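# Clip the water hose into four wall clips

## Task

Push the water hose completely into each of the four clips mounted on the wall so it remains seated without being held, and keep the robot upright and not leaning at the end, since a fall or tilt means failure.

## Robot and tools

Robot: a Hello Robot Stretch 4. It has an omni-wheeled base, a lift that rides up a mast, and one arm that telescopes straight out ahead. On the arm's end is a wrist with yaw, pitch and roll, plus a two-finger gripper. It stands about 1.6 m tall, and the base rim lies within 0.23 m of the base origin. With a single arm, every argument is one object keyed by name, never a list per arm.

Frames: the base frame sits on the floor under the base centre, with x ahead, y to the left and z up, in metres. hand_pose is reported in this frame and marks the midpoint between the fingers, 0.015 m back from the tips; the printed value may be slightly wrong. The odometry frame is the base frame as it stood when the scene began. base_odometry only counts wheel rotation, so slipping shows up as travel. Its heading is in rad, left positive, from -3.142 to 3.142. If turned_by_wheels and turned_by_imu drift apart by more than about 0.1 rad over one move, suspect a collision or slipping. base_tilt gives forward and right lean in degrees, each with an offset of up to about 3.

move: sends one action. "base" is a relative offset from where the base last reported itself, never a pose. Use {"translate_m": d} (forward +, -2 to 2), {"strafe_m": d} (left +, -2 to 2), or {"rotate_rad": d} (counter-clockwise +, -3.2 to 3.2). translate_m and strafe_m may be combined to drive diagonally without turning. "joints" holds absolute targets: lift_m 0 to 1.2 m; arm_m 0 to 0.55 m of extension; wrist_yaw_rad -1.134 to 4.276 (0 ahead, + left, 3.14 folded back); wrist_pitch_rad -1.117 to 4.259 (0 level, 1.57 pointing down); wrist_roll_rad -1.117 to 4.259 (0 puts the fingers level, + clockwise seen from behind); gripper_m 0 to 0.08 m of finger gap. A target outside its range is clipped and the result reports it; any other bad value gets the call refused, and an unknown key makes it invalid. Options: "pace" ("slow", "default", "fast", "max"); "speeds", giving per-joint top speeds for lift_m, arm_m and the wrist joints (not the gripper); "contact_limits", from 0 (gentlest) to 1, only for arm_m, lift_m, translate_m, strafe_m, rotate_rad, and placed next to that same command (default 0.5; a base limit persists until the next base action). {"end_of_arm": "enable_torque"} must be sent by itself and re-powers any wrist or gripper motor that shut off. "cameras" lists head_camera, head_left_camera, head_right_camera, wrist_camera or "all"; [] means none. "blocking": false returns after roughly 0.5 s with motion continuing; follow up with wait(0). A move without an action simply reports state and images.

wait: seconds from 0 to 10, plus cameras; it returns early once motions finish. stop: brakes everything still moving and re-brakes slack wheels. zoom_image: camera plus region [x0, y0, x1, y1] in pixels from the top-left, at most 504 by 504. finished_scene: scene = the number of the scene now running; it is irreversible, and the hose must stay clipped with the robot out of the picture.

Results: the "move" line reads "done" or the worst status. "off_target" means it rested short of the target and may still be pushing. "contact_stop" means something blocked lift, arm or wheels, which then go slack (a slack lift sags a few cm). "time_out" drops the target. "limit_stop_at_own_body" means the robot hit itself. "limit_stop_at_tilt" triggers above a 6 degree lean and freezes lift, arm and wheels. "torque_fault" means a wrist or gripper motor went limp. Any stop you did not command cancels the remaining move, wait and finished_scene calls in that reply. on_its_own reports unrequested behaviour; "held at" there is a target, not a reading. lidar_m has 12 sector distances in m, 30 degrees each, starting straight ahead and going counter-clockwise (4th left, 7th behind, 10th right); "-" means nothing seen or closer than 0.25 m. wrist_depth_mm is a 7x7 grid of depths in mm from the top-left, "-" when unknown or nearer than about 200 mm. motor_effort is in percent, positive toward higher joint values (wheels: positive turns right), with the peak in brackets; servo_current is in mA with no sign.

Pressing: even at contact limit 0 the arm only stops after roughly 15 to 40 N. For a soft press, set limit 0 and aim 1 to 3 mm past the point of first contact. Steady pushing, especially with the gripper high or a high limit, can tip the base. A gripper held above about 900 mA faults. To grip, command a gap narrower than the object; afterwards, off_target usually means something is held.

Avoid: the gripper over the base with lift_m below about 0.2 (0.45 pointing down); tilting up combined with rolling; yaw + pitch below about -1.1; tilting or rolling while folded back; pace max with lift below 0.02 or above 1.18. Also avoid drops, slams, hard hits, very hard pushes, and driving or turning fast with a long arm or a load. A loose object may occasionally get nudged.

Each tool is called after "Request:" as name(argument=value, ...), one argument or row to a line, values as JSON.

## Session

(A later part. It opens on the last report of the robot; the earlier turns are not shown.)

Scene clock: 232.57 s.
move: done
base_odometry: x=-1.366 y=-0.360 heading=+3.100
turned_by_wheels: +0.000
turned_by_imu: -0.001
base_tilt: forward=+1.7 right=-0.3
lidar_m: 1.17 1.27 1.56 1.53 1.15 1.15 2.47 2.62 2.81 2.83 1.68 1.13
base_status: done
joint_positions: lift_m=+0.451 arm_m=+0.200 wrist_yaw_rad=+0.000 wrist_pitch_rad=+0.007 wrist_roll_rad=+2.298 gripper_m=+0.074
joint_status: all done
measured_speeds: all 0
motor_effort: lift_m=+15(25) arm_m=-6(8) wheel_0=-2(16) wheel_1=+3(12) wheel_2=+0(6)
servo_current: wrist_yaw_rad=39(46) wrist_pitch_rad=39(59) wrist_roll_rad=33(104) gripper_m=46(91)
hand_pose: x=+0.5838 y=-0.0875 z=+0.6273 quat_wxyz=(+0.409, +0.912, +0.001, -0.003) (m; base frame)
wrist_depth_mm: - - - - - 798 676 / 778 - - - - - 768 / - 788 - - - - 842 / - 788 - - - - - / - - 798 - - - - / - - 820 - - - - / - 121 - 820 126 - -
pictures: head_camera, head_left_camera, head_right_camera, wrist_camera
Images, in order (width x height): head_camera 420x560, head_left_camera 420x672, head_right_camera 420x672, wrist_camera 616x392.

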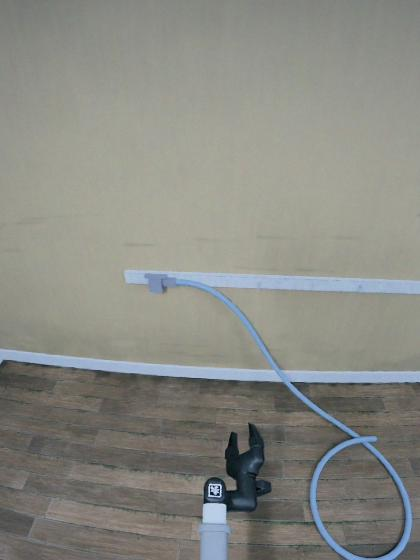

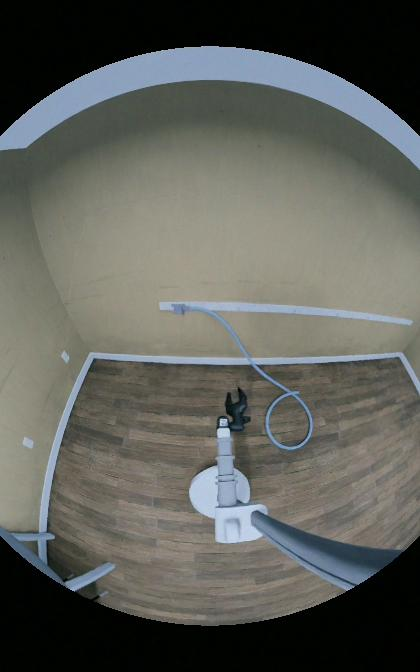

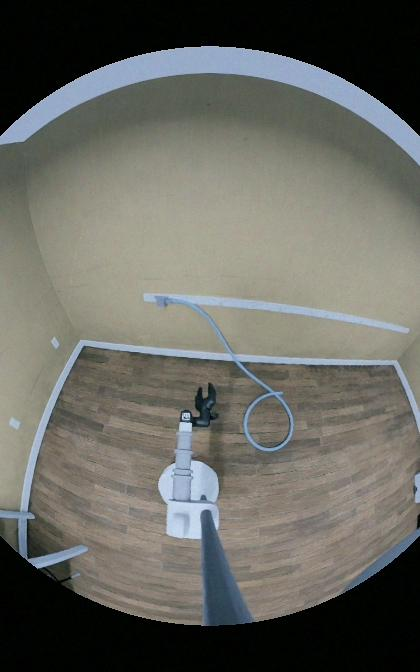

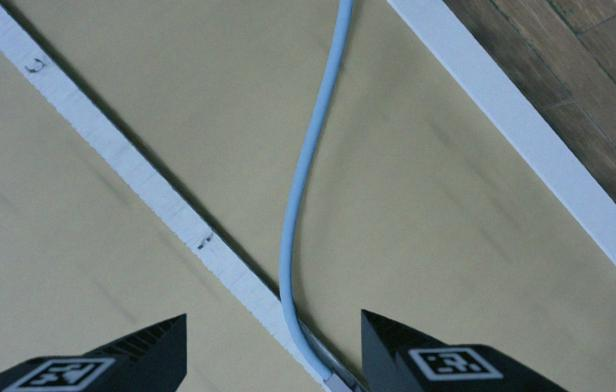

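Request:
move(
  base={"strafe_m": -0.093, "translate_m": 0.25},
  joints={"wrist_roll_rad": 2.5, "lift_m": 0.367},
)

Request:
zoom_image(
  camera="head_left_camera",
  region=[100, 260, 400, 560],
)

Scene clock: 251.70 s.
move: done
base_odometry: x=-1.612 y=-0.257 heading=+3.101
turned_by_wheels: +0.000
turned_by_imu: -0.001
base_tilt: forward=+1.7 right=-0.3
lidar_m: 0.88 0.99 1.49 1.61 1.53 1.37 2.72 2.87 2.80 3.12 1.34 0.88
base_status: done
joint_positions: lift_m=+0.368 arm_m=+0.200 wrist_yaw_rad=+0.000 wrist_pitch_rad=+0.007 wrist_roll_rad=+2.498 gripper_m=+0.074
joint_status: all done
measured_speeds: all 0
motor_effort: lift_m=+15(17) arm_m=-6(6) wheel_0=+3(13) wheel_1=+3(7) wheel_2=-2(18)
servo_current: wrist_yaw_rad=39(52) wrist_pitch_rad=46(59) wrist_roll_rad=39(72) gripper_m=33(52)
hand_pose: x=+0.5837 y=-0.0875 z=+0.5443 quat_wxyz=(+0.316, +0.949, +0.001, -0.003) (m; base frame)
wrist_depth_mm: - - - - - - 591 / - - - - - - - / - - - - - - - / - - - 512 - - - / 544 - - - - - - / - 549 - - - - - / - 121 - 521 126 - -
pictures: head_camera, head_left_camera, head_right_camera, wrist_camera
Images, in order (width x height): head_camera 420x560, head_left_camera 420x672, head_right_camera 420x672, wrist_camera 616x392.

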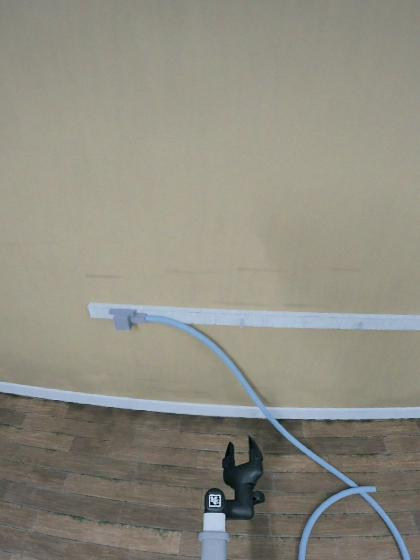

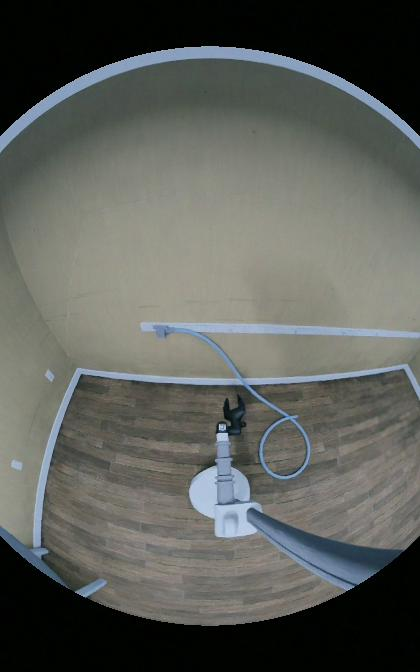

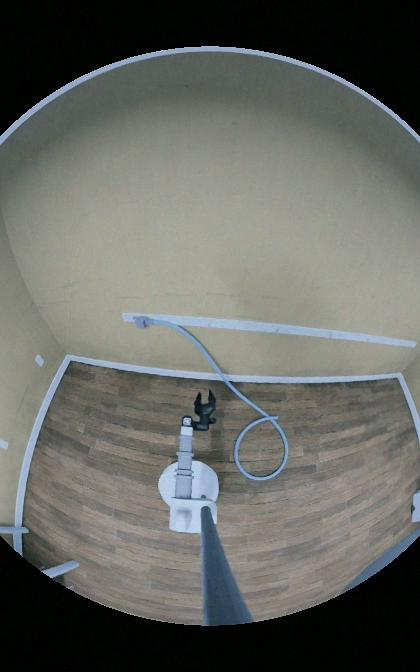

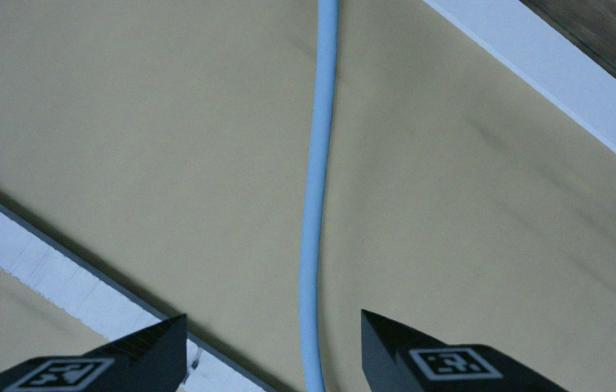

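Scaled by 1.680 from the camera's 420x672 image, which has a finer 600x960 frame.

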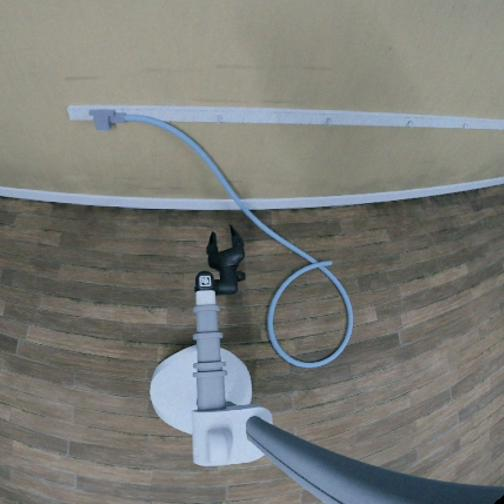

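Request:
move(
  base={"strafe_m": 0.016, "translate_m": 0.1},
  joints={"lift_m": 0.356, "arm_m": 0.37},
  cameras=["wrist_camera"],
)

Scene clock: 265.57 s.
move: done
base_odometry: x=-1.713 y=-0.269 heading=+3.101
turned_by_wheels: +0.001
turned_by_imu: -0.001
base_tilt: forward=+1.5 right=-0.2
lidar_m: 0.82 0.90 1.36 1.59 1.64 1.46 2.83 2.99 2.84 3.01 1.20 0.78
base_status: done
joint_positions: lift_m=+0.357 arm_m=+0.370 wrist_yaw_rad=+0.000 wrist_pitch_rad=+0.007 wrist_roll_rad=+2.498 gripper_m=+0.074
joint_status: all done
measured_speeds: all 0
motor_effort: lift_m=+15(19) arm_m=+6(7) wheel_0=+4(11) wheel_1=+4(11) wheel_2=+0(14)
servo_current: wrist_yaw_rad=39(46) wrist_pitch_rad=46(59) wrist_roll_rad=46(59) gripper_m=46(59)
hand_pose: x=+0.7534 y=-0.0875 z=+0.5333 quat_wxyz=(+0.316, +0.949, +0.001, -0.003) (m; base frame)
wrist_depth_mm: 286 294 301 306 319 327 336 / 286 294 300 306 319 327 336 / 286 294 301 234 319 327 338 / 286 294 301 306 320 329 336 / 286 294 301 306 319 327 336 / 286 291 303 306 319 327 336 / 285 121 303 306 127 106 -
pictures: wrist_camera
Images, in order (width x height): wrist_camera 616x392.

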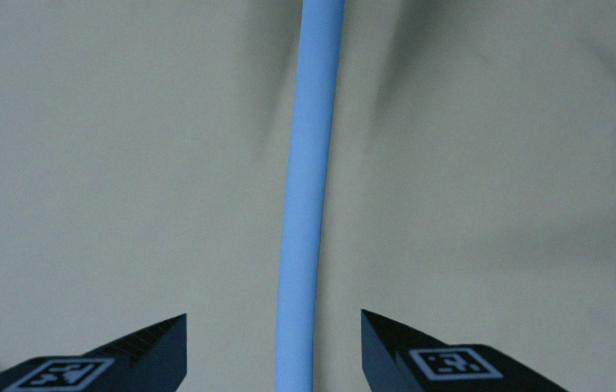

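Request:
move(
  joints={"arm_m": 0.46},
  cameras=[],
)

Request:
move(
  joints={"gripper_m": 0.005},
  cameras=["wrist_camera", "head_camera"],
)

Scene clock: 276.90 s.
move: done
base_odometry: x=-1.713 y=-0.269 heading=+3.101
turned_by_wheels: +0.000
turned_by_imu: -0.002
base_tilt: forward=+1.6 right=-0.2
lidar_m: 0.81 0.88 1.32 1.58 1.65 1.44 2.81 2.99 2.85 3.01 1.19 0.79
base_status: not commanded
joint_positions: lift_m=+0.357 arm_m=+0.460 wrist_yaw_rad=+0.000 wrist_pitch_rad=+0.007 wrist_roll_rad=+2.498 gripper_m=+0.074
joint_status: all done
measured_speeds: all 0
motor_effort: lift_m=+15(15) arm_m=+6(7) wheel_0=+3(4) wheel_1=+3(4) wheel_2=+0(1)
servo_current: wrist_yaw_rad=52(52) wrist_pitch_rad=26(52) wrist_roll_rad=39(52) gripper_m=39(52)
hand_pose: x=+0.8434 y=-0.0875 z=+0.5333 quat_wxyz=(+0.316, +0.949, +0.001, -0.003) (m; base frame)
wrist_depth_mm: 202 206 213 145 226 233 237 / 202 207 212 143 224 232 237 / 202 206 212 145 224 231 236 / 202 207 213 150 225 231 236 / 202 206 213 216 225 230 237 / 202 206 212 150 224 230 236 / 200 121 213 151 127 230 -
pictures: none
No camera images: "cameras" was empty.

Scene clock: 278.27 s.
move: off_target
base_odometry: x=-1.713 y=-0.269 heading=+3.101
turned_by_wheels: +0.000
turned_by_imu: -0.001
base_tilt: forward=+1.6 right=-0.2
lidar_m: 0.81 0.88 1.35 1.58 1.66 1.44 2.80 3.00 2.84 3.02 1.22 0.80
base_status: not commanded
joint_positions: lift_m=+0.357 arm_m=+0.460 wrist_yaw_rad=+0.000 wrist_pitch_rad=+0.007 wrist_roll_rad=+2.498 gripper_m=+0.020
joint_status: gripper_m off_target (ended at +0.020, target +0.005)
measured_speeds: all 0
on_its_own: gripper_m is held at +0.015, not at your +0.005, by its contact guard: the fingers met something
motor_effort: lift_m=+15(15) arm_m=+6(6) wheel_0=+4(4) wheel_1=+3(3) wheel_2=+0(1)
servo_current: wrist_yaw_rad=33(52) wrist_pitch_rad=46(59) wrist_roll_rad=39(52) gripper_m=156(670)
hand_pose: x=+0.8434 y=-0.0875 z=+0.5333 quat_wxyz=(+0.316, +0.949, +0.001, -0.003) (m; base frame)
wrist_depth_mm: 202 206 212 141 224 233 236 / 202 207 212 143 225 232 236 / 202 206 211 146 224 231 237 / 202 208 212 220 224 230 236 / 202 207 211 220 225 230 237 / 202 206 210 150 224 230 237 / 202 205 148 146 105 232 236
pictures: head_camera, wrist_camera
Images, in order (width x height): head_camera 420x560, wrist_camera 616x392.

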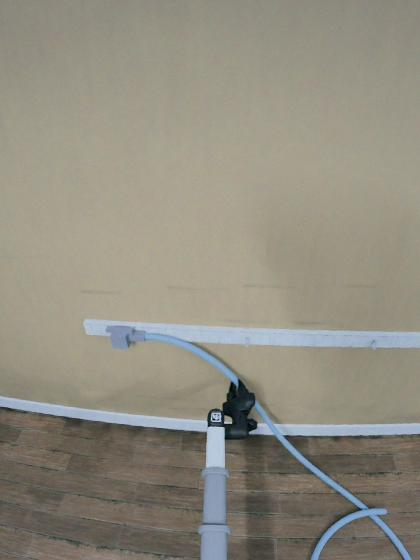

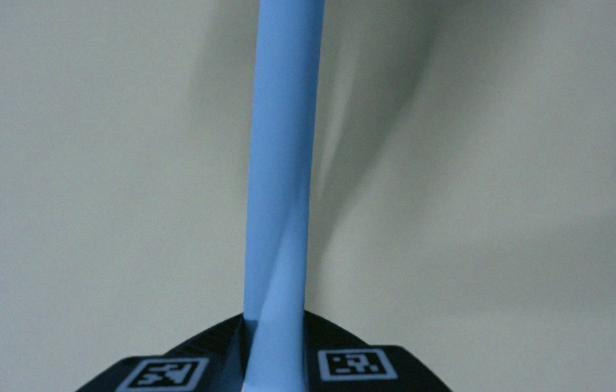

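Request:
move(
  joints={"arm_m": 0.34, "wrist_roll_rad": 1.57, "lift_m": 0.6},
  cameras=["wrist_camera", "head_camera"],
)

Request:
zoom_image(
  camera="head_camera",
  region=[100, 290, 400, 500],
)

Scene clock: 286.93 s.
move: done
base_odometry: x=-1.713 y=-0.269 heading=+3.098
turned_by_wheels: -0.003
turned_by_imu: -0.006
base_tilt: forward=+1.5 right=-0.1
lidar_m: 0.74 0.90 1.32 1.59 1.66 1.45 2.81 3.00 2.85 3.06 0.74 0.66
base_status: not commanded
joint_positions: lift_m=+0.599 arm_m=+0.340 wrist_yaw_rad=-0.019 wrist_pitch_rad=+0.007 wrist_roll_rad=+1.575 gripper_m=+0.020
joint_status: all done
measured_speeds: all 0
on_its_own: gripper_m is held at +0.015, not at your +0.005, by its contact guard: the fingers met something
motor_effort: lift_m=+29(35) arm_m=+4(7) wheel_0=-14(14) wheel_1=-3(4) wheel_2=-13(13)
servo_current: wrist_yaw_rad=98(104) wrist_pitch_rad=46(59) wrist_roll_rad=33(228) gripper_m=156(169)
hand_pose: x=+0.7219 y=-0.0913 z=+0.7762 quat_wxyz=(+0.705, +0.709, -0.004, -0.009) (m; base frame)
wrist_depth_mm: 340 347 353 334 106 375 379 / 340 343 349 330 109 370 375 / 334 342 349 117 359 366 370 / 334 338 345 120 357 362 370 / 330 336 342 - 355 359 366 / 329 336 338 141 351 357 364 / 327 330 143 146 - 355 362
pictures: head_camera, wrist_camera
Images, in order (width x height): head_camera 420x560, wrist_camera 616x392.

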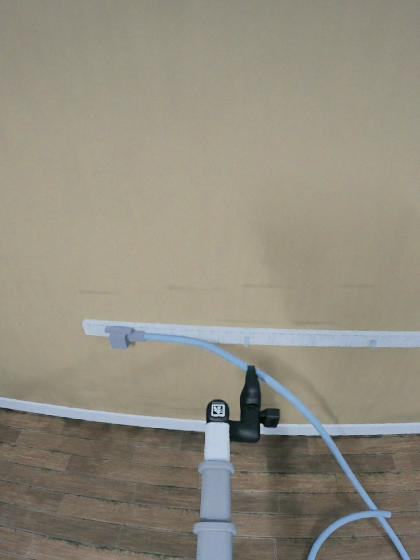

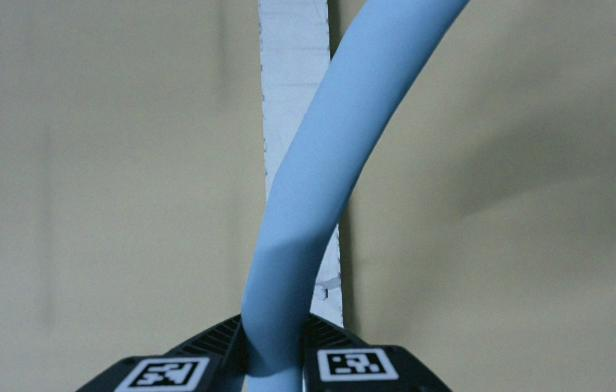

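Scaled by 1.680 from the camera's 420x560 image, which has a finer 1200x1600 frame.

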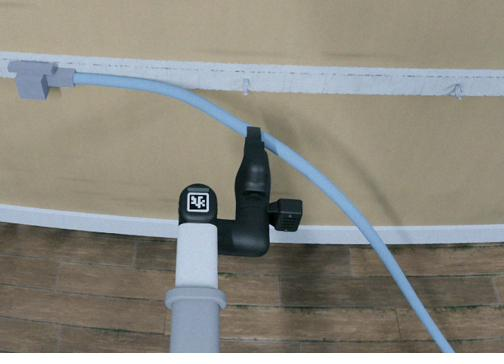

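Request:
zoom_image(
  camera="wrist_camera",
  region=[250, 230, 380, 340],
)

Request:
zoom_image(
  camera="head_camera",
  region=[210, 320, 300, 400],
)

Request:
zoom_image(
  camera="head_camera",
  region=[350, 320, 400, 360],
)

Scaled by 3.877.

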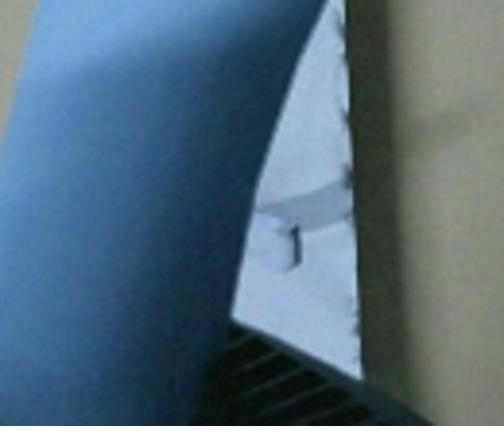

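Scaled by 5.600 from the camera's 420x560 image, which has a finer 1200x1600 frame.

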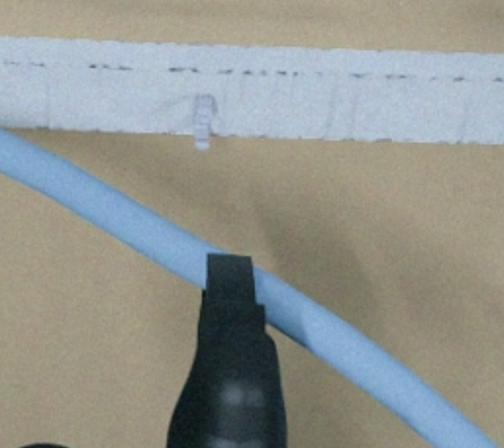

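Scaled by 10.080 from the camera's 420x560 image, which has a finer 1200x1600 frame.

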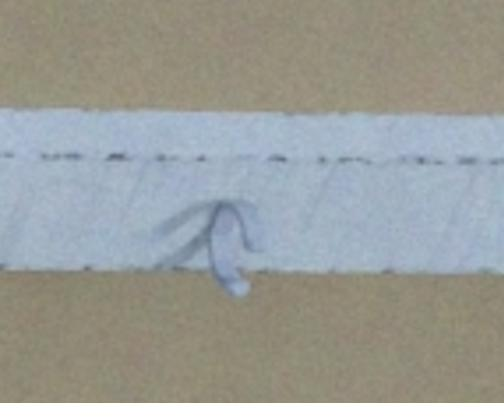

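Request:
move(
  joints={"arm_m": 0.43, "lift_m": 0.587},
  pace="slow",
  cameras=["wrist_camera", "head_camera"],
)

Request:
zoom_image(
  camera="head_camera",
  region=[210, 320, 300, 400],
)

Request:
zoom_image(
  camera="wrist_camera",
  region=[230, 200, 430, 392],
)

Scene clock: 309.97 s.
move: done
base_odometry: x=-1.713 y=-0.269 heading=+3.097
turned_by_wheels: -0.001
turned_by_imu: -0.024
base_tilt: forward=+1.4 right=-0.1
lidar_m: 0.78 0.88 1.29 1.59 1.66 1.48 2.83 2.99 2.83 3.13 0.75 0.74
base_status: not commanded
joint_positions: lift_m=+0.587 arm_m=+0.430 wrist_yaw_rad=-0.022 wrist_pitch_rad=+0.007 wrist_roll_rad=+1.575 gripper_m=+0.020
joint_status: all done
measured_speeds: all 0
on_its_own: gripper_m is held at +0.015, not at your +0.005, by its contact guard: the fingers met something; wrist_yaw_rad is at rest, and its servo_current (111 mA) is outside its rest range (0 to 104 mA)
motor_effort: lift_m=+15(27) arm_m=+8(10) wheel_0=-20(20) wheel_1=-8(8) wheel_2=-18(19)
servo_current: wrist_yaw_rad=111(124) wrist_pitch_rad=52(59) wrist_roll_rad=46(65) gripper_m=150(169)
hand_pose: x=+0.8112 y=-0.0920 z=+0.7643 quat_wxyz=(+0.705, +0.709, -0.005, -0.010) (m; base frame)
wrist_depth_mm: 262 265 268 250 - 286 289 / 257 260 264 245 103 281 286 / 253 258 260 113 118 277 281 / 250 254 257 116 268 272 278 / 247 251 254 - 264 270 272 / 243 248 250 - 260 265 268 / 240 245 142 146 105 262 265
pictures: head_camera, wrist_camera
Images, in order (width x height): head_camera 420x560, wrist_camera 616x392.

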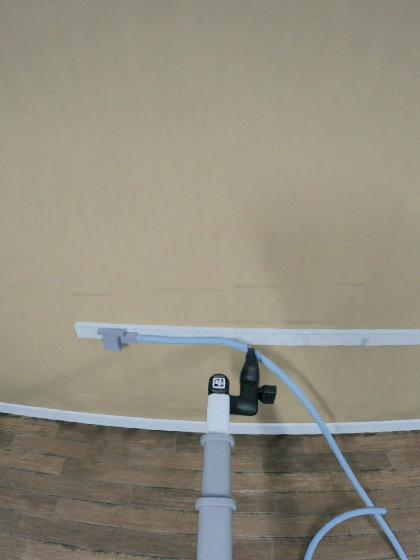

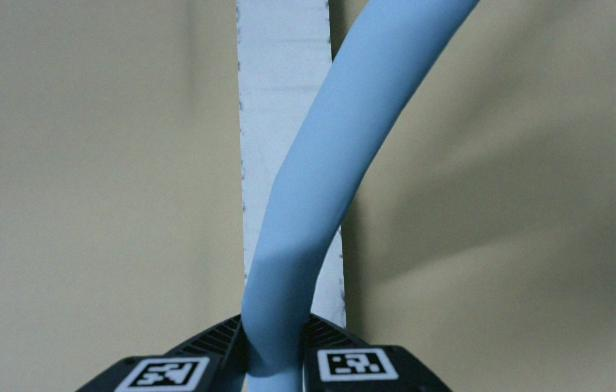

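Scaled by 5.600 from the camera's 420x560 image, which has a finer 1200x1600 frame.

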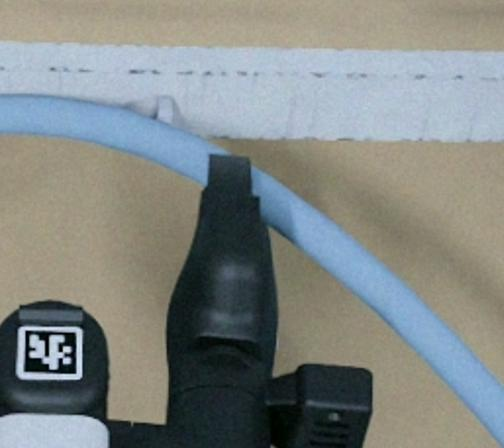

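Scaled by 2.520.

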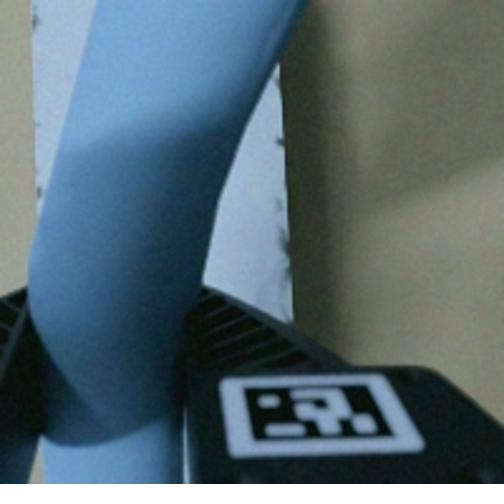

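Request:
move(
  base={"rotate_rad": 0.055},
  joints={"wrist_yaw_rad": 0.0},
  pace="slow",
  cameras=[],
)

Request:
move(
  base={"strafe_m": -0.04},
  pace="slow",
  cameras=["wrist_camera", "head_camera"],
)

Request:
zoom_image(
  camera="head_camera",
  region=[200, 310, 300, 400],
)

Request:
zoom_image(
  camera="wrist_camera",
  region=[230, 200, 430, 392],
)

Scene clock: 324.43 s.
move: contact_stop
base_odometry: x=-1.713 y=-0.257 heading=+3.069
turned_by_wheels: -0.028
turned_by_imu: -0.045
base_tilt: forward=+1.5 right=-0.2
lidar_m: 0.78 0.87 1.25 1.60 1.67 1.48 2.84 2.95 2.83 3.11 0.78 0.79
base_status: rotate_rad contact_stop (by the wheels' count: -0.028 of +0.055)
joint_positions: lift_m=+0.587 arm_m=+0.430 wrist_yaw_rad=+0.002 wrist_pitch_rad=+0.007 wrist_roll_rad=+1.575 gripper_m=+0.020
joint_status: all done
measured_speeds: all 0
on_its_own: gripper_m is held at +0.015, not at your +0.005, by its contact guard: the fingers met something; the wheels are slack since a contact_stop
motor_effort: lift_m=+17(17) arm_m=+5(9) wheel_0=+0(28) wheel_1=+0(18) wheel_2=+0(30)
servo_current: wrist_yaw_rad=46(130) wrist_pitch_rad=46(52) wrist_roll_rad=26(59) gripper_m=150(169)
hand_pose: x=+0.8136 y=-0.0870 z=+0.7642 quat_wxyz=(+0.706, +0.709, +0.003, -0.002) (m; base frame)
wrist_depth_mm: 230 236 238 220 112 255 258 / 230 236 238 219 119 255 258 / 232 236 238 218 250 255 259 / 232 236 238 131 250 254 258 / 231 236 238 - 250 254 258 / 231 236 239 146 249 254 258 / 232 235 145 147 105 255 259
pictures: none
No camera images: "cameras" was empty.

not run: a stop that you did not command came earlier in this reply.

Scaled by 5.040 from the camera's 420x560 image, which has a finer 1200x1600 frame.

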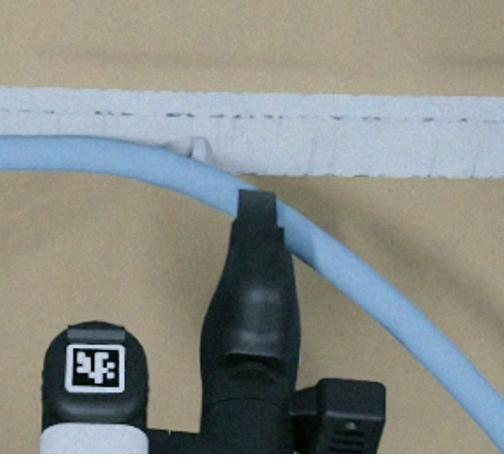

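Scaled by 2.520.

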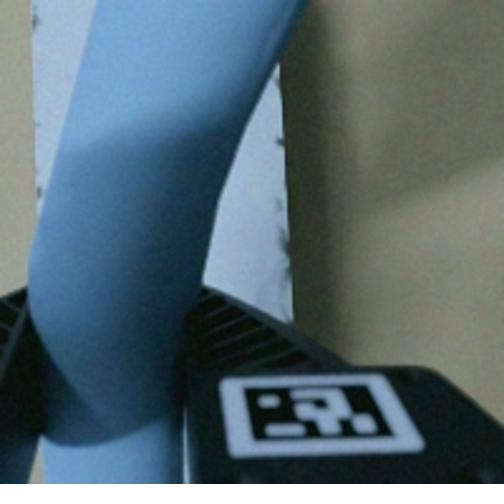

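Request:
move(
  joints={"gripper_m": 0.03},
  cameras=["wrist_camera", "head_camera"],
)

Request:
zoom_image(
  camera="head_camera",
  region=[200, 310, 300, 400],
)

Request:
zoom_image(
  camera="wrist_camera",
  region=[230, 200, 430, 392],
)

Scene clock: 337.80 s.
move: done
base_odometry: x=-1.713 y=-0.257 heading=+3.069
turned_by_wheels: +0.000
turned_by_imu: -0.002
base_tilt: forward=+1.4 right=-0.2
lidar_m: 0.80 0.87 1.25 1.60 1.68 1.49 2.84 2.95 2.81 3.12 0.80 0.80
base_status: not commanded
joint_positions: lift_m=+0.587 arm_m=+0.430 wrist_yaw_rad=+0.002 wrist_pitch_rad=+0.007 wrist_roll_rad=+1.573 gripper_m=+0.030
joint_status: all done
measured_speeds: all 0
on_its_own: the wheels are slack since a contact_stop
motor_effort: lift_m=+17(17) arm_m=+5(6) wheel_0=+0(0) wheel_1=+0(1) wheel_2=+0(0)
servo_current: wrist_yaw_rad=33(46) wrist_pitch_rad=39(52) wrist_roll_rad=39(59) gripper_m=33(156)
hand_pose: x=+0.8136 y=-0.0870 z=+0.7642 quat_wxyz=(+0.706, +0.708, +0.003, -0.002) (m; base frame)
wrist_depth_mm: 230 235 237 220 247 128 259 / 230 235 237 219 129 256 259 / 230 235 236 217 138 255 259 / 230 235 238 219 250 254 259 / 231 235 238 143 250 255 258 / 230 236 238 143 249 255 260 / 231 234 143 145 - 257 259
pictures: head_camera, wrist_camera
Images, in order (width x height): head_camera 420x560, wrist_camera 616x392.

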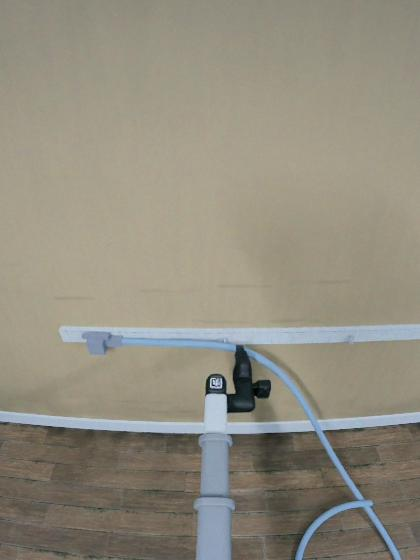

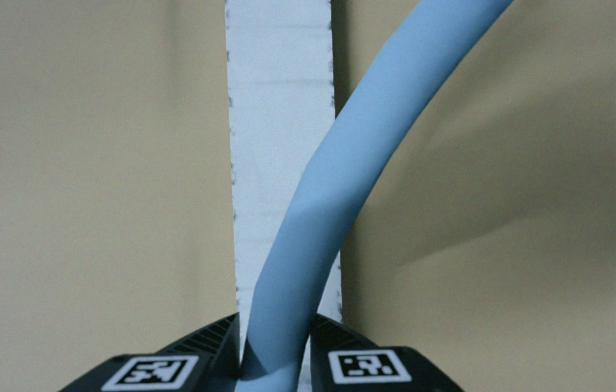

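Scaled by 5.040 from the camera's 420x560 image, which has a finer 1200x1600 frame.

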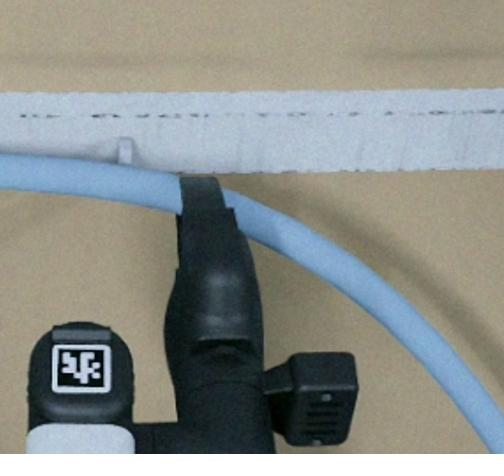

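Scaled by 2.520.

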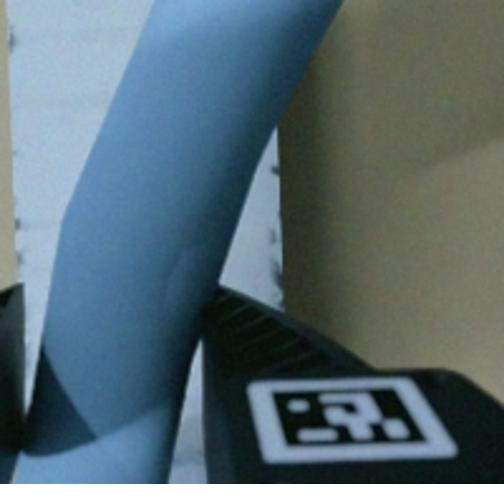

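Request:
move(
  base={"strafe_m": 0.014},
  pace="slow",
  cameras=[],
)

Request:
move(
  joints={"gripper_m": 0.005},
  cameras=[],
)

Request:
move(
  joints={"arm_m": 0.475},
  pace="slow",
  contact_limits={"arm_m": 0.3},
  cameras=["wrist_camera", "head_camera"],
)

Request:
zoom_image(
  camera="head_camera",
  region=[200, 310, 300, 400],
)

Request:
zoom_image(
  camera="wrist_camera",
  region=[230, 200, 430, 392],
)

Scene clock: 352.90 s.
move: done
base_odometry: x=-1.714 y=-0.270 heading=+3.068
turned_by_wheels: +0.000
turned_by_imu: -0.002
base_tilt: forward=+1.5 right=-0.3
lidar_m: 0.79 0.85 1.25 1.60 1.65 1.49 2.84 2.95 2.83 3.12 1.26 0.79
base_status: done
joint_positions: lift_m=+0.587 arm_m=+0.430 wrist_yaw_rad=+0.001 wrist_pitch_rad=+0.007 wrist_roll_rad=+1.573 gripper_m=+0.030
joint_status: not commanded
measured_speeds: all 0
motor_effort: lift_m=+16(17) arm_m=+5(6) wheel_0=-6(9) wheel_1=+4(10) wheel_2=+0(3)
servo_current: wrist_yaw_rad=33(52) wrist_pitch_rad=46(59) wrist_roll_rad=39(52) gripper_m=39(46)
hand_pose: x=+0.8135 y=-0.0872 z=+0.7642 quat_wxyz=(+0.706, +0.708, +0.003, -0.002) (m; base frame)
wrist_depth_mm: 241 245 248 231 258 132 272 / 239 245 247 229 134 266 270 / 237 242 246 228 139 263 268 / 237 241 244 224 257 262 266 / 236 239 243 146 254 259 264 / 235 238 241 144 253 257 262 / 233 236 144 145 - 258 262
pictures: none
No camera images: "cameras" was empty.

Scene clock: 353.80 s.
move: off_target
base_odometry: x=-1.714 y=-0.270 heading=+3.068
turned_by_wheels: +0.000
turned_by_imu: +0.000
base_tilt: forward=+1.7 right=-0.2
lidar_m: 0.80 0.84 1.24 1.60 1.66 1.47 2.83 2.95 2.84 3.13 0.81 0.80
base_status: not commanded
joint_positions: lift_m=+0.587 arm_m=+0.430 wrist_yaw_rad=+0.001 wrist_pitch_rad=+0.007 wrist_roll_rad=+1.573 gripper_m=+0.024
joint_status: gripper_m off_target (ended at +0.024, target +0.005)
measured_speeds: all 0
on_its_own: gripper_m is held at +0.019, not at your +0.005, by its contact guard: the fingers met something
motor_effort: lift_m=+17(17) arm_m=+5(6) wheel_0=-7(7) wheel_1=+4(5) wheel_2=+0(0)
servo_current: wrist_yaw_rad=39(59) wrist_pitch_rad=46(59) wrist_roll_rad=33(59) gripper_m=104(403)
hand_pose: x=+0.8134 y=-0.0873 z=+0.7642 quat_wxyz=(+0.706, +0.708, +0.003, -0.002) (m; base frame)
wrist_depth_mm: 241 247 250 231 130 267 272 / 240 245 247 229 131 264 271 / 239 243 247 141 258 264 267 / 237 242 246 144 257 262 266 / 236 240 244 - 254 259 264 / 235 239 241 144 253 258 263 / 233 237 132 145 - 257 260
pictures: none
No camera images: "cameras" was empty.

Scene clock: 355.43 s.
move: done
base_odometry: x=-1.714 y=-0.271 heading=+3.069
turned_by_wheels: +0.000
turned_by_imu: +0.000
base_tilt: forward=+1.6 right=-0.3
lidar_m: 0.82 0.85 1.23 1.60 1.66 1.50 2.85 2.96 2.83 3.13 0.87 0.86
base_status: not commanded
joint_positions: lift_m=+0.587 arm_m=+0.475 wrist_yaw_rad=-0.003 wrist_pitch_rad=+0.002 wrist_roll_rad=+1.573 gripper_m=+0.024
joint_status: all done
measured_speeds: all 0
on_its_own: gripper_m is held at +0.019, not at your +0.005, by its contact guard: the fingers met something
motor_effort: lift_m=+16(17) arm_m=+8(12) wheel_0=-2(7) wheel_1=+4(5) wheel_2=-2(2)
servo_current: wrist_yaw_rad=39(52) wrist_pitch_rad=46(59) wrist_roll_rad=26(59) gripper_m=104(124)
contact_limits: arm_m 0.3
hand_pose: x=+0.8580 y=-0.0880 z=+0.7652 quat_wxyz=(+0.706, +0.708, +0.000, -0.002) (m; base frame)
wrist_depth_mm: 204 206 208 186 156 216 218 / 202 204 206 185 155 215 216 / 200 202 204 182 211 213 215 / 199 201 204 157 208 211 213 / 198 200 202 181 207 209 211 / 196 198 200 145 206 208 211 / 195 197 131 141 - 207 209
pictures: head_camera, wrist_camera
Images, in order (width x height): head_camera 420x560, wrist_camera 616x392.

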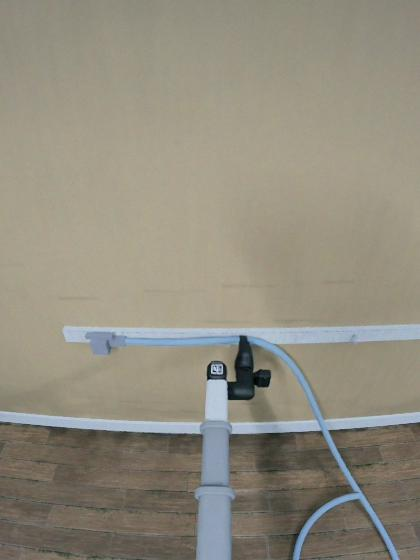

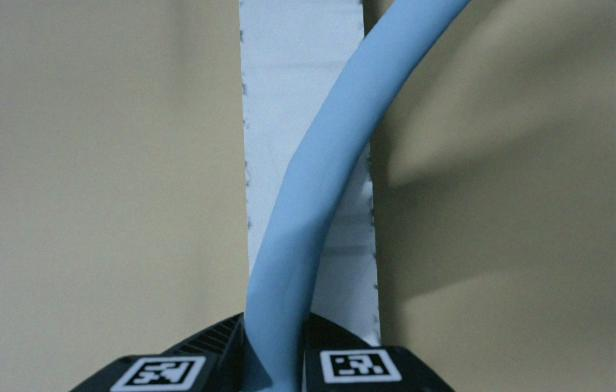

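Scaled by 5.040 from the camera's 420x560 image, which has a finer 1200x1600 frame.

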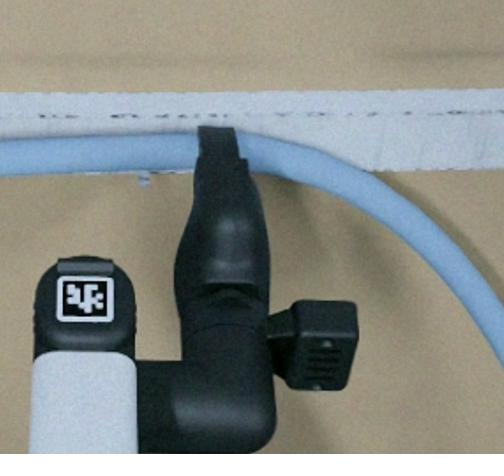

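Scaled by 2.520.

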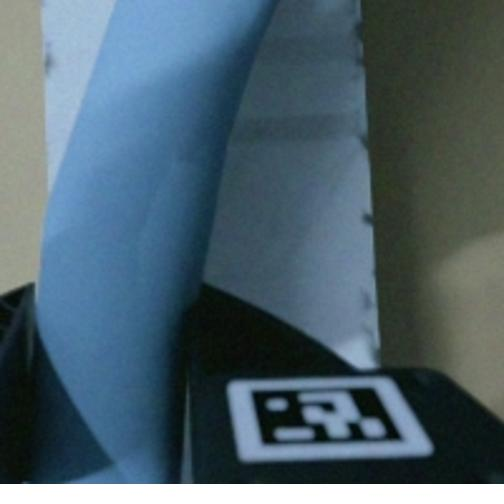

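Request:
move(
  joints={"lift_m": 0.572},
  pace="slow",
  cameras=[],
)

Request:
move(
  joints={"arm_m": 0.51},
  pace="slow",
  contact_limits={"arm_m": 0.6},
  cameras=["wrist_camera", "head_camera"],
)

Request:
zoom_image(
  camera="head_camera",
  region=[200, 310, 300, 400],
)

Request:
zoom_image(
  camera="wrist_camera",
  region=[230, 200, 430, 392],
)

Scene clock: 370.93 s.
move: done
base_odometry: x=-1.714 y=-0.271 heading=+3.069
turned_by_wheels: +0.000
turned_by_imu: -0.002
base_tilt: forward=+1.5 right=-0.2
lidar_m: 0.82 0.85 1.23 1.59 1.65 1.48 2.83 2.96 2.84 3.14 0.84 0.86
base_status: not commanded
joint_positions: lift_m=+0.573 arm_m=+0.475 wrist_yaw_rad=-0.003 wrist_pitch_rad=-0.004 wrist_roll_rad=+1.573 gripper_m=+0.024
joint_status: all done
measured_speeds: all 0
on_its_own: gripper_m is held at +0.019, not at your +0.005, by its contact guard: the fingers met something
motor_effort: lift_m=+10(17) arm_m=+8(8) wheel_0=-2(2) wheel_1=+5(5) wheel_2=-2(2)
servo_current: wrist_yaw_rad=46(46) wrist_pitch_rad=46(52) wrist_roll_rad=46(52) gripper_m=111(124)
contact_limits: arm_m 0.3
hand_pose: x=+0.8580 y=-0.0880 z=+0.7520 quat_wxyz=(+0.706, +0.708, -0.002, +0.001) (m; base frame)
wrist_depth_mm: 211 211 210 185 156 209 209 / 208 208 208 184 156 208 208 / 206 206 206 160 206 207 206 / 205 206 205 157 205 205 205 / 204 204 204 180 204 204 204 / 202 202 202 145 202 202 203 / 201 201 132 141 109 201 201
pictures: none
No camera images: "cameras" was empty.

Scene clock: 372.37 s.
move: contact_stop
base_odometry: x=-1.714 y=-0.271 heading=+3.067
turned_by_wheels: -0.001
turned_by_imu: +0.004
base_tilt: forward=+1.5 right=-0.1
lidar_m: 0.83 0.87 1.26 1.59 1.65 1.47 2.85 2.96 2.84 3.13 0.85 0.87
base_status: not commanded
joint_positions: lift_m=+0.573 arm_m=+0.490 wrist_yaw_rad=-0.015 wrist_pitch_rad=-0.007 wrist_roll_rad=+1.573 gripper_m=+0.024
joint_status: arm_m contact_stop (moved +0.015 of +0.035)
measured_speeds: all 0
on_its_own: gripper_m is held at +0.019, not at your +0.005, by its contact guard: the fingers met something; arm_m is slack since a contact_stop (your +0.510 is given up)
motor_effort: lift_m=+11(11) arm_m=+0(24) wheel_0=-8(9) wheel_1=-1(7) wheel_2=-8(23)
servo_current: wrist_yaw_rad=65(111) wrist_pitch_rad=59(59) wrist_roll_rad=46(59) gripper_m=111(124)
contact_limits: arm_m 0.6
hand_pose: x=+0.8720 y=-0.0905 z=+0.7526 quat_wxyz=(+0.706, +0.708, -0.008, -0.003) (m; base frame)
wrist_depth_mm: 201 200 200 174 144 198 198 / 199 198 197 172 145 196 196 / 196 196 196 170 195 195 194 / 195 195 194 147 192 193 192 / 193 193 192 167 190 190 190 / 191 190 190 142 189 189 189 / 190 189 134 139 110 187 187
pictures: head_camera, wrist_camera
Images, in order (width x height): head_camera 420x560, wrist_camera 616x392.

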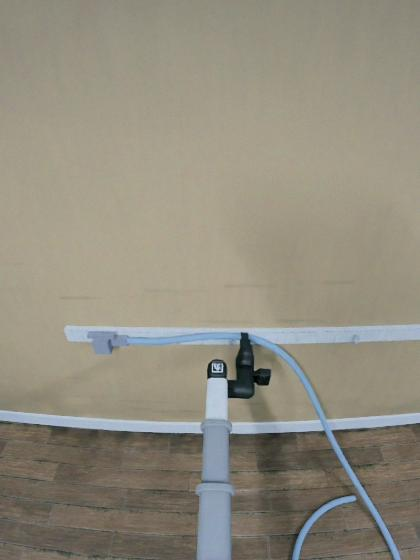

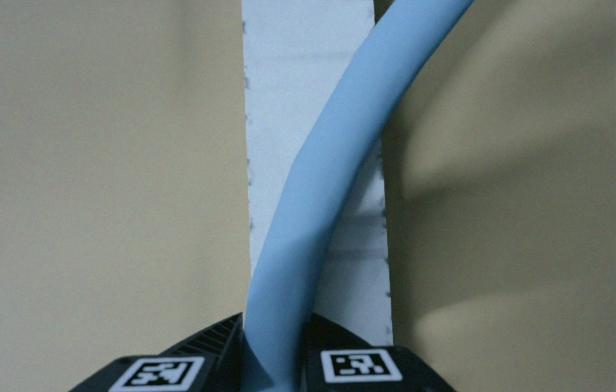

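Scaled by 5.040 from the camera's 420x560 image, which has a finer 1200x1600 frame.

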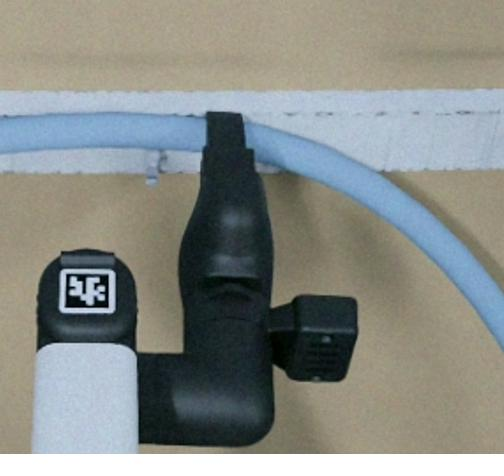

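Scaled by 2.520.

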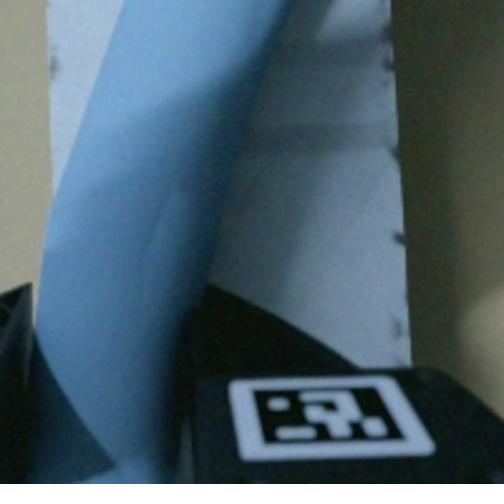

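Request:
move(
  joints={"arm_m": 0.472},
  cameras=[],
)

Request:
move(
  joints={"lift_m": 0.55},
  pace="slow",
  cameras=["head_camera"],
)

Request:
zoom_image(
  camera="head_camera",
  region=[200, 310, 300, 400],
)

Request:
move(
  joints={"arm_m": 0.51},
  pace="slow",
  contact_limits={"arm_m": 0.7},
  cameras=["wrist_camera", "head_camera"],
)

Request:
zoom_image(
  camera="head_camera",
  region=[200, 310, 300, 400],
)

Scene clock: 391.10 s.
move: done
base_odometry: x=-1.714 y=-0.271 heading=+3.067
turned_by_wheels: +0.000
turned_by_imu: -0.002
base_tilt: forward=+1.4 right=-0.1
lidar_m: 0.83 0.87 1.24 1.60 1.67 1.47 2.82 2.94 2.84 3.13 0.85 0.85
base_status: not commanded
joint_positions: lift_m=+0.573 arm_m=+0.472 wrist_yaw_rad=-0.013 wrist_pitch_rad=-0.007 wrist_roll_rad=+1.573 gripper_m=+0.024
joint_status: all done
measured_speeds: all 0
on_its_own: gripper_m is held at +0.019, not at your +0.005, by its contact guard: the fingers met something
motor_effort: lift_m=+11(11) arm_m=-5(7) wheel_0=-7(8) wheel_1=-1(2) wheel_2=-8(8)
servo_current: wrist_yaw_rad=59(78) wrist_pitch_rad=52(59) wrist_roll_rad=46(52) gripper_m=104(117)
hand_pose: x=+0.8545 y=-0.0903 z=+0.7526 quat_wxyz=(+0.706, +0.708, -0.007, -0.002) (m; base frame)
wrist_depth_mm: 217 217 216 192 143 217 217 / 216 215 215 191 141 216 215 / 213 213 213 147 213 213 214 / 211 211 211 145 211 211 211 / 208 210 209 184 209 209 209 / 207 207 208 143 207 207 207 / 205 206 133 139 - 206 206
pictures: none
No camera images: "cameras" was empty.

Scene clock: 392.03 s.
move: done
base_odometry: x=-1.714 y=-0.271 heading=+3.067
turned_by_wheels: +0.000
turned_by_imu: +0.000
base_tilt: forward=+1.4 right=-0.4
lidar_m: 0.83 0.88 1.24 1.59 1.66 1.46 2.85 2.96 2.84 3.13 0.86 0.86
base_status: not commanded
joint_positions: lift_m=+0.551 arm_m=+0.472 wrist_yaw_rad=-0.013 wrist_pitch_rad=-0.017 wrist_roll_rad=+1.574 gripper_m=+0.024
joint_status: all done
measured_speeds: all 0
on_its_own: gripper_m is held at +0.019, not at your +0.005, by its contact guard: the fingers met something
motor_effort: lift_m=+3(11) arm_m=-5(6) wheel_0=-8(8) wheel_1=-2(2) wheel_2=-8(8)
servo_current: wrist_yaw_rad=72(78) wrist_pitch_rad=91(91) wrist_roll_rad=46(72) gripper_m=117(124)
hand_pose: x=+0.8545 y=-0.0903 z=+0.7333 quat_wxyz=(+0.706, +0.708, -0.011, +0.001) (m; base frame)
wrist_depth_mm: 227 224 220 191 140 211 208 / 224 221 218 190 140 208 206 / 222 219 216 147 208 207 204 / 220 217 214 145 208 206 203 / 219 214 212 183 206 203 201 / 216 213 210 143 204 202 199 / 214 211 136 140 110 200 198
pictures: head_camera
Images, in order (width x height): head_camera 420x560.

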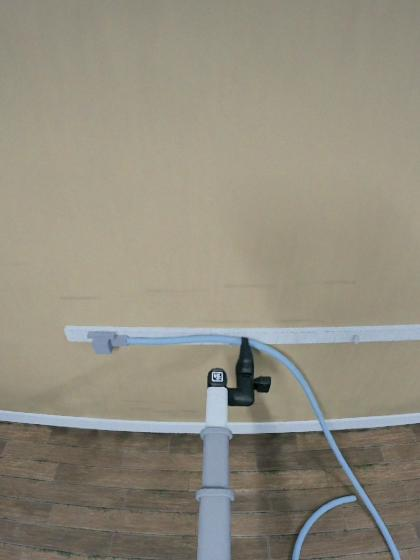

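Scaled by 5.040 from the camera's 420x560 image, which has a finer 1200x1600 frame.

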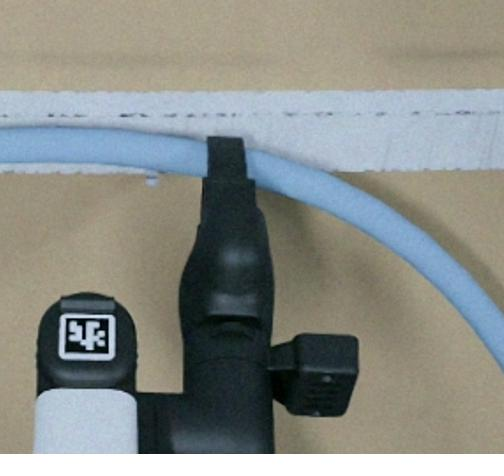

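Scene clock: 393.57 s.
move: done
base_odometry: x=-1.714 y=-0.271 heading=+3.067
turned_by_wheels: +0.000
turned_by_imu: +0.011
base_tilt: forward=+0.3 right=+0.3
lidar_m: 0.85 0.90 1.27 1.60 1.67 1.45 2.83 2.96 2.85 3.12 0.86 0.85
base_status: not commanded
joint_positions: lift_m=+0.551 arm_m=+0.509 wrist_yaw_rad=-0.014 wrist_pitch_rad=-0.018 wrist_roll_rad=+1.574 gripper_m=+0.024
joint_status: all done
measured_speeds: all 0
on_its_own: gripper_m is held at +0.019, not at your +0.005, by its contact guard: the fingers met something
motor_effort: lift_m=+8(9) arm_m=+18(19) wheel_0=-5(8) wheel_1=+0(2) wheel_2=-15(15)
servo_current: wrist_yaw_rad=52(78) wrist_pitch_rad=98(117) wrist_roll_rad=39(52) gripper_m=111(124)
contact_limits: arm_m 0.7
hand_pose: x=+0.8910 y=-0.0903 z=+0.7332 quat_wxyz=(+0.706, +0.708, -0.011, +0.002) (m; base frame)
wrist_depth_mm: 208 206 204 176 150 196 196 / 204 203 200 174 148 195 194 / 202 200 198 171 193 193 191 / 200 198 196 150 191 191 189 / 198 195 193 167 188 188 187 / 195 193 191 144 187 186 185 / 193 191 137 140 163 183 182
pictures: head_camera, wrist_camera
Images, in order (width x height): head_camera 420x560, wrist_camera 616x392.

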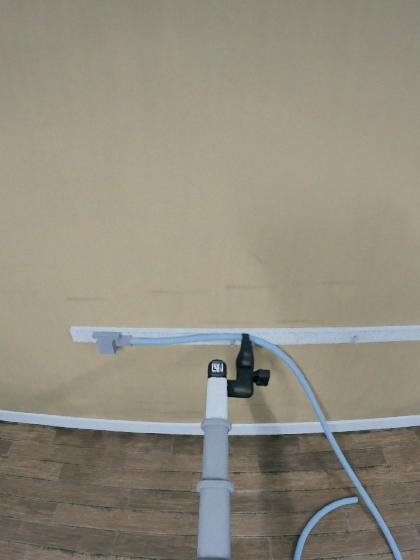

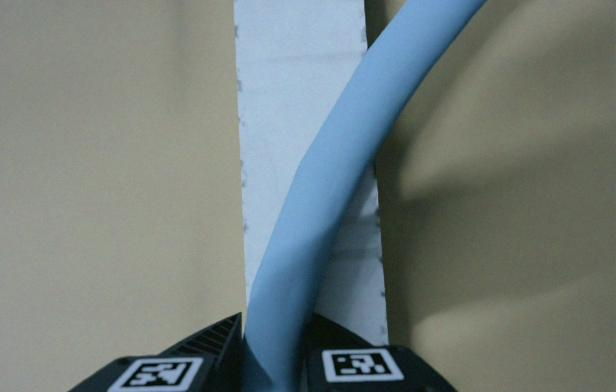

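Scaled by 5.040 from the camera's 420x560 image, which has a finer 1200x1600 frame.

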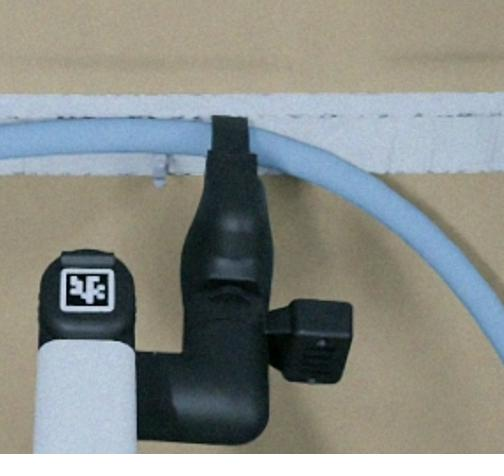

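Request:
zoom_image(
  camera="head_camera",
  region=[310, 310, 410, 400],
)

Scaled by 5.040 from the camera's 420x560 image, which has a finer 1200x1600 frame.

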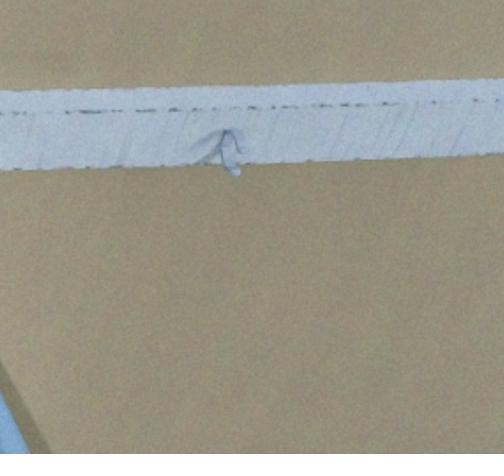

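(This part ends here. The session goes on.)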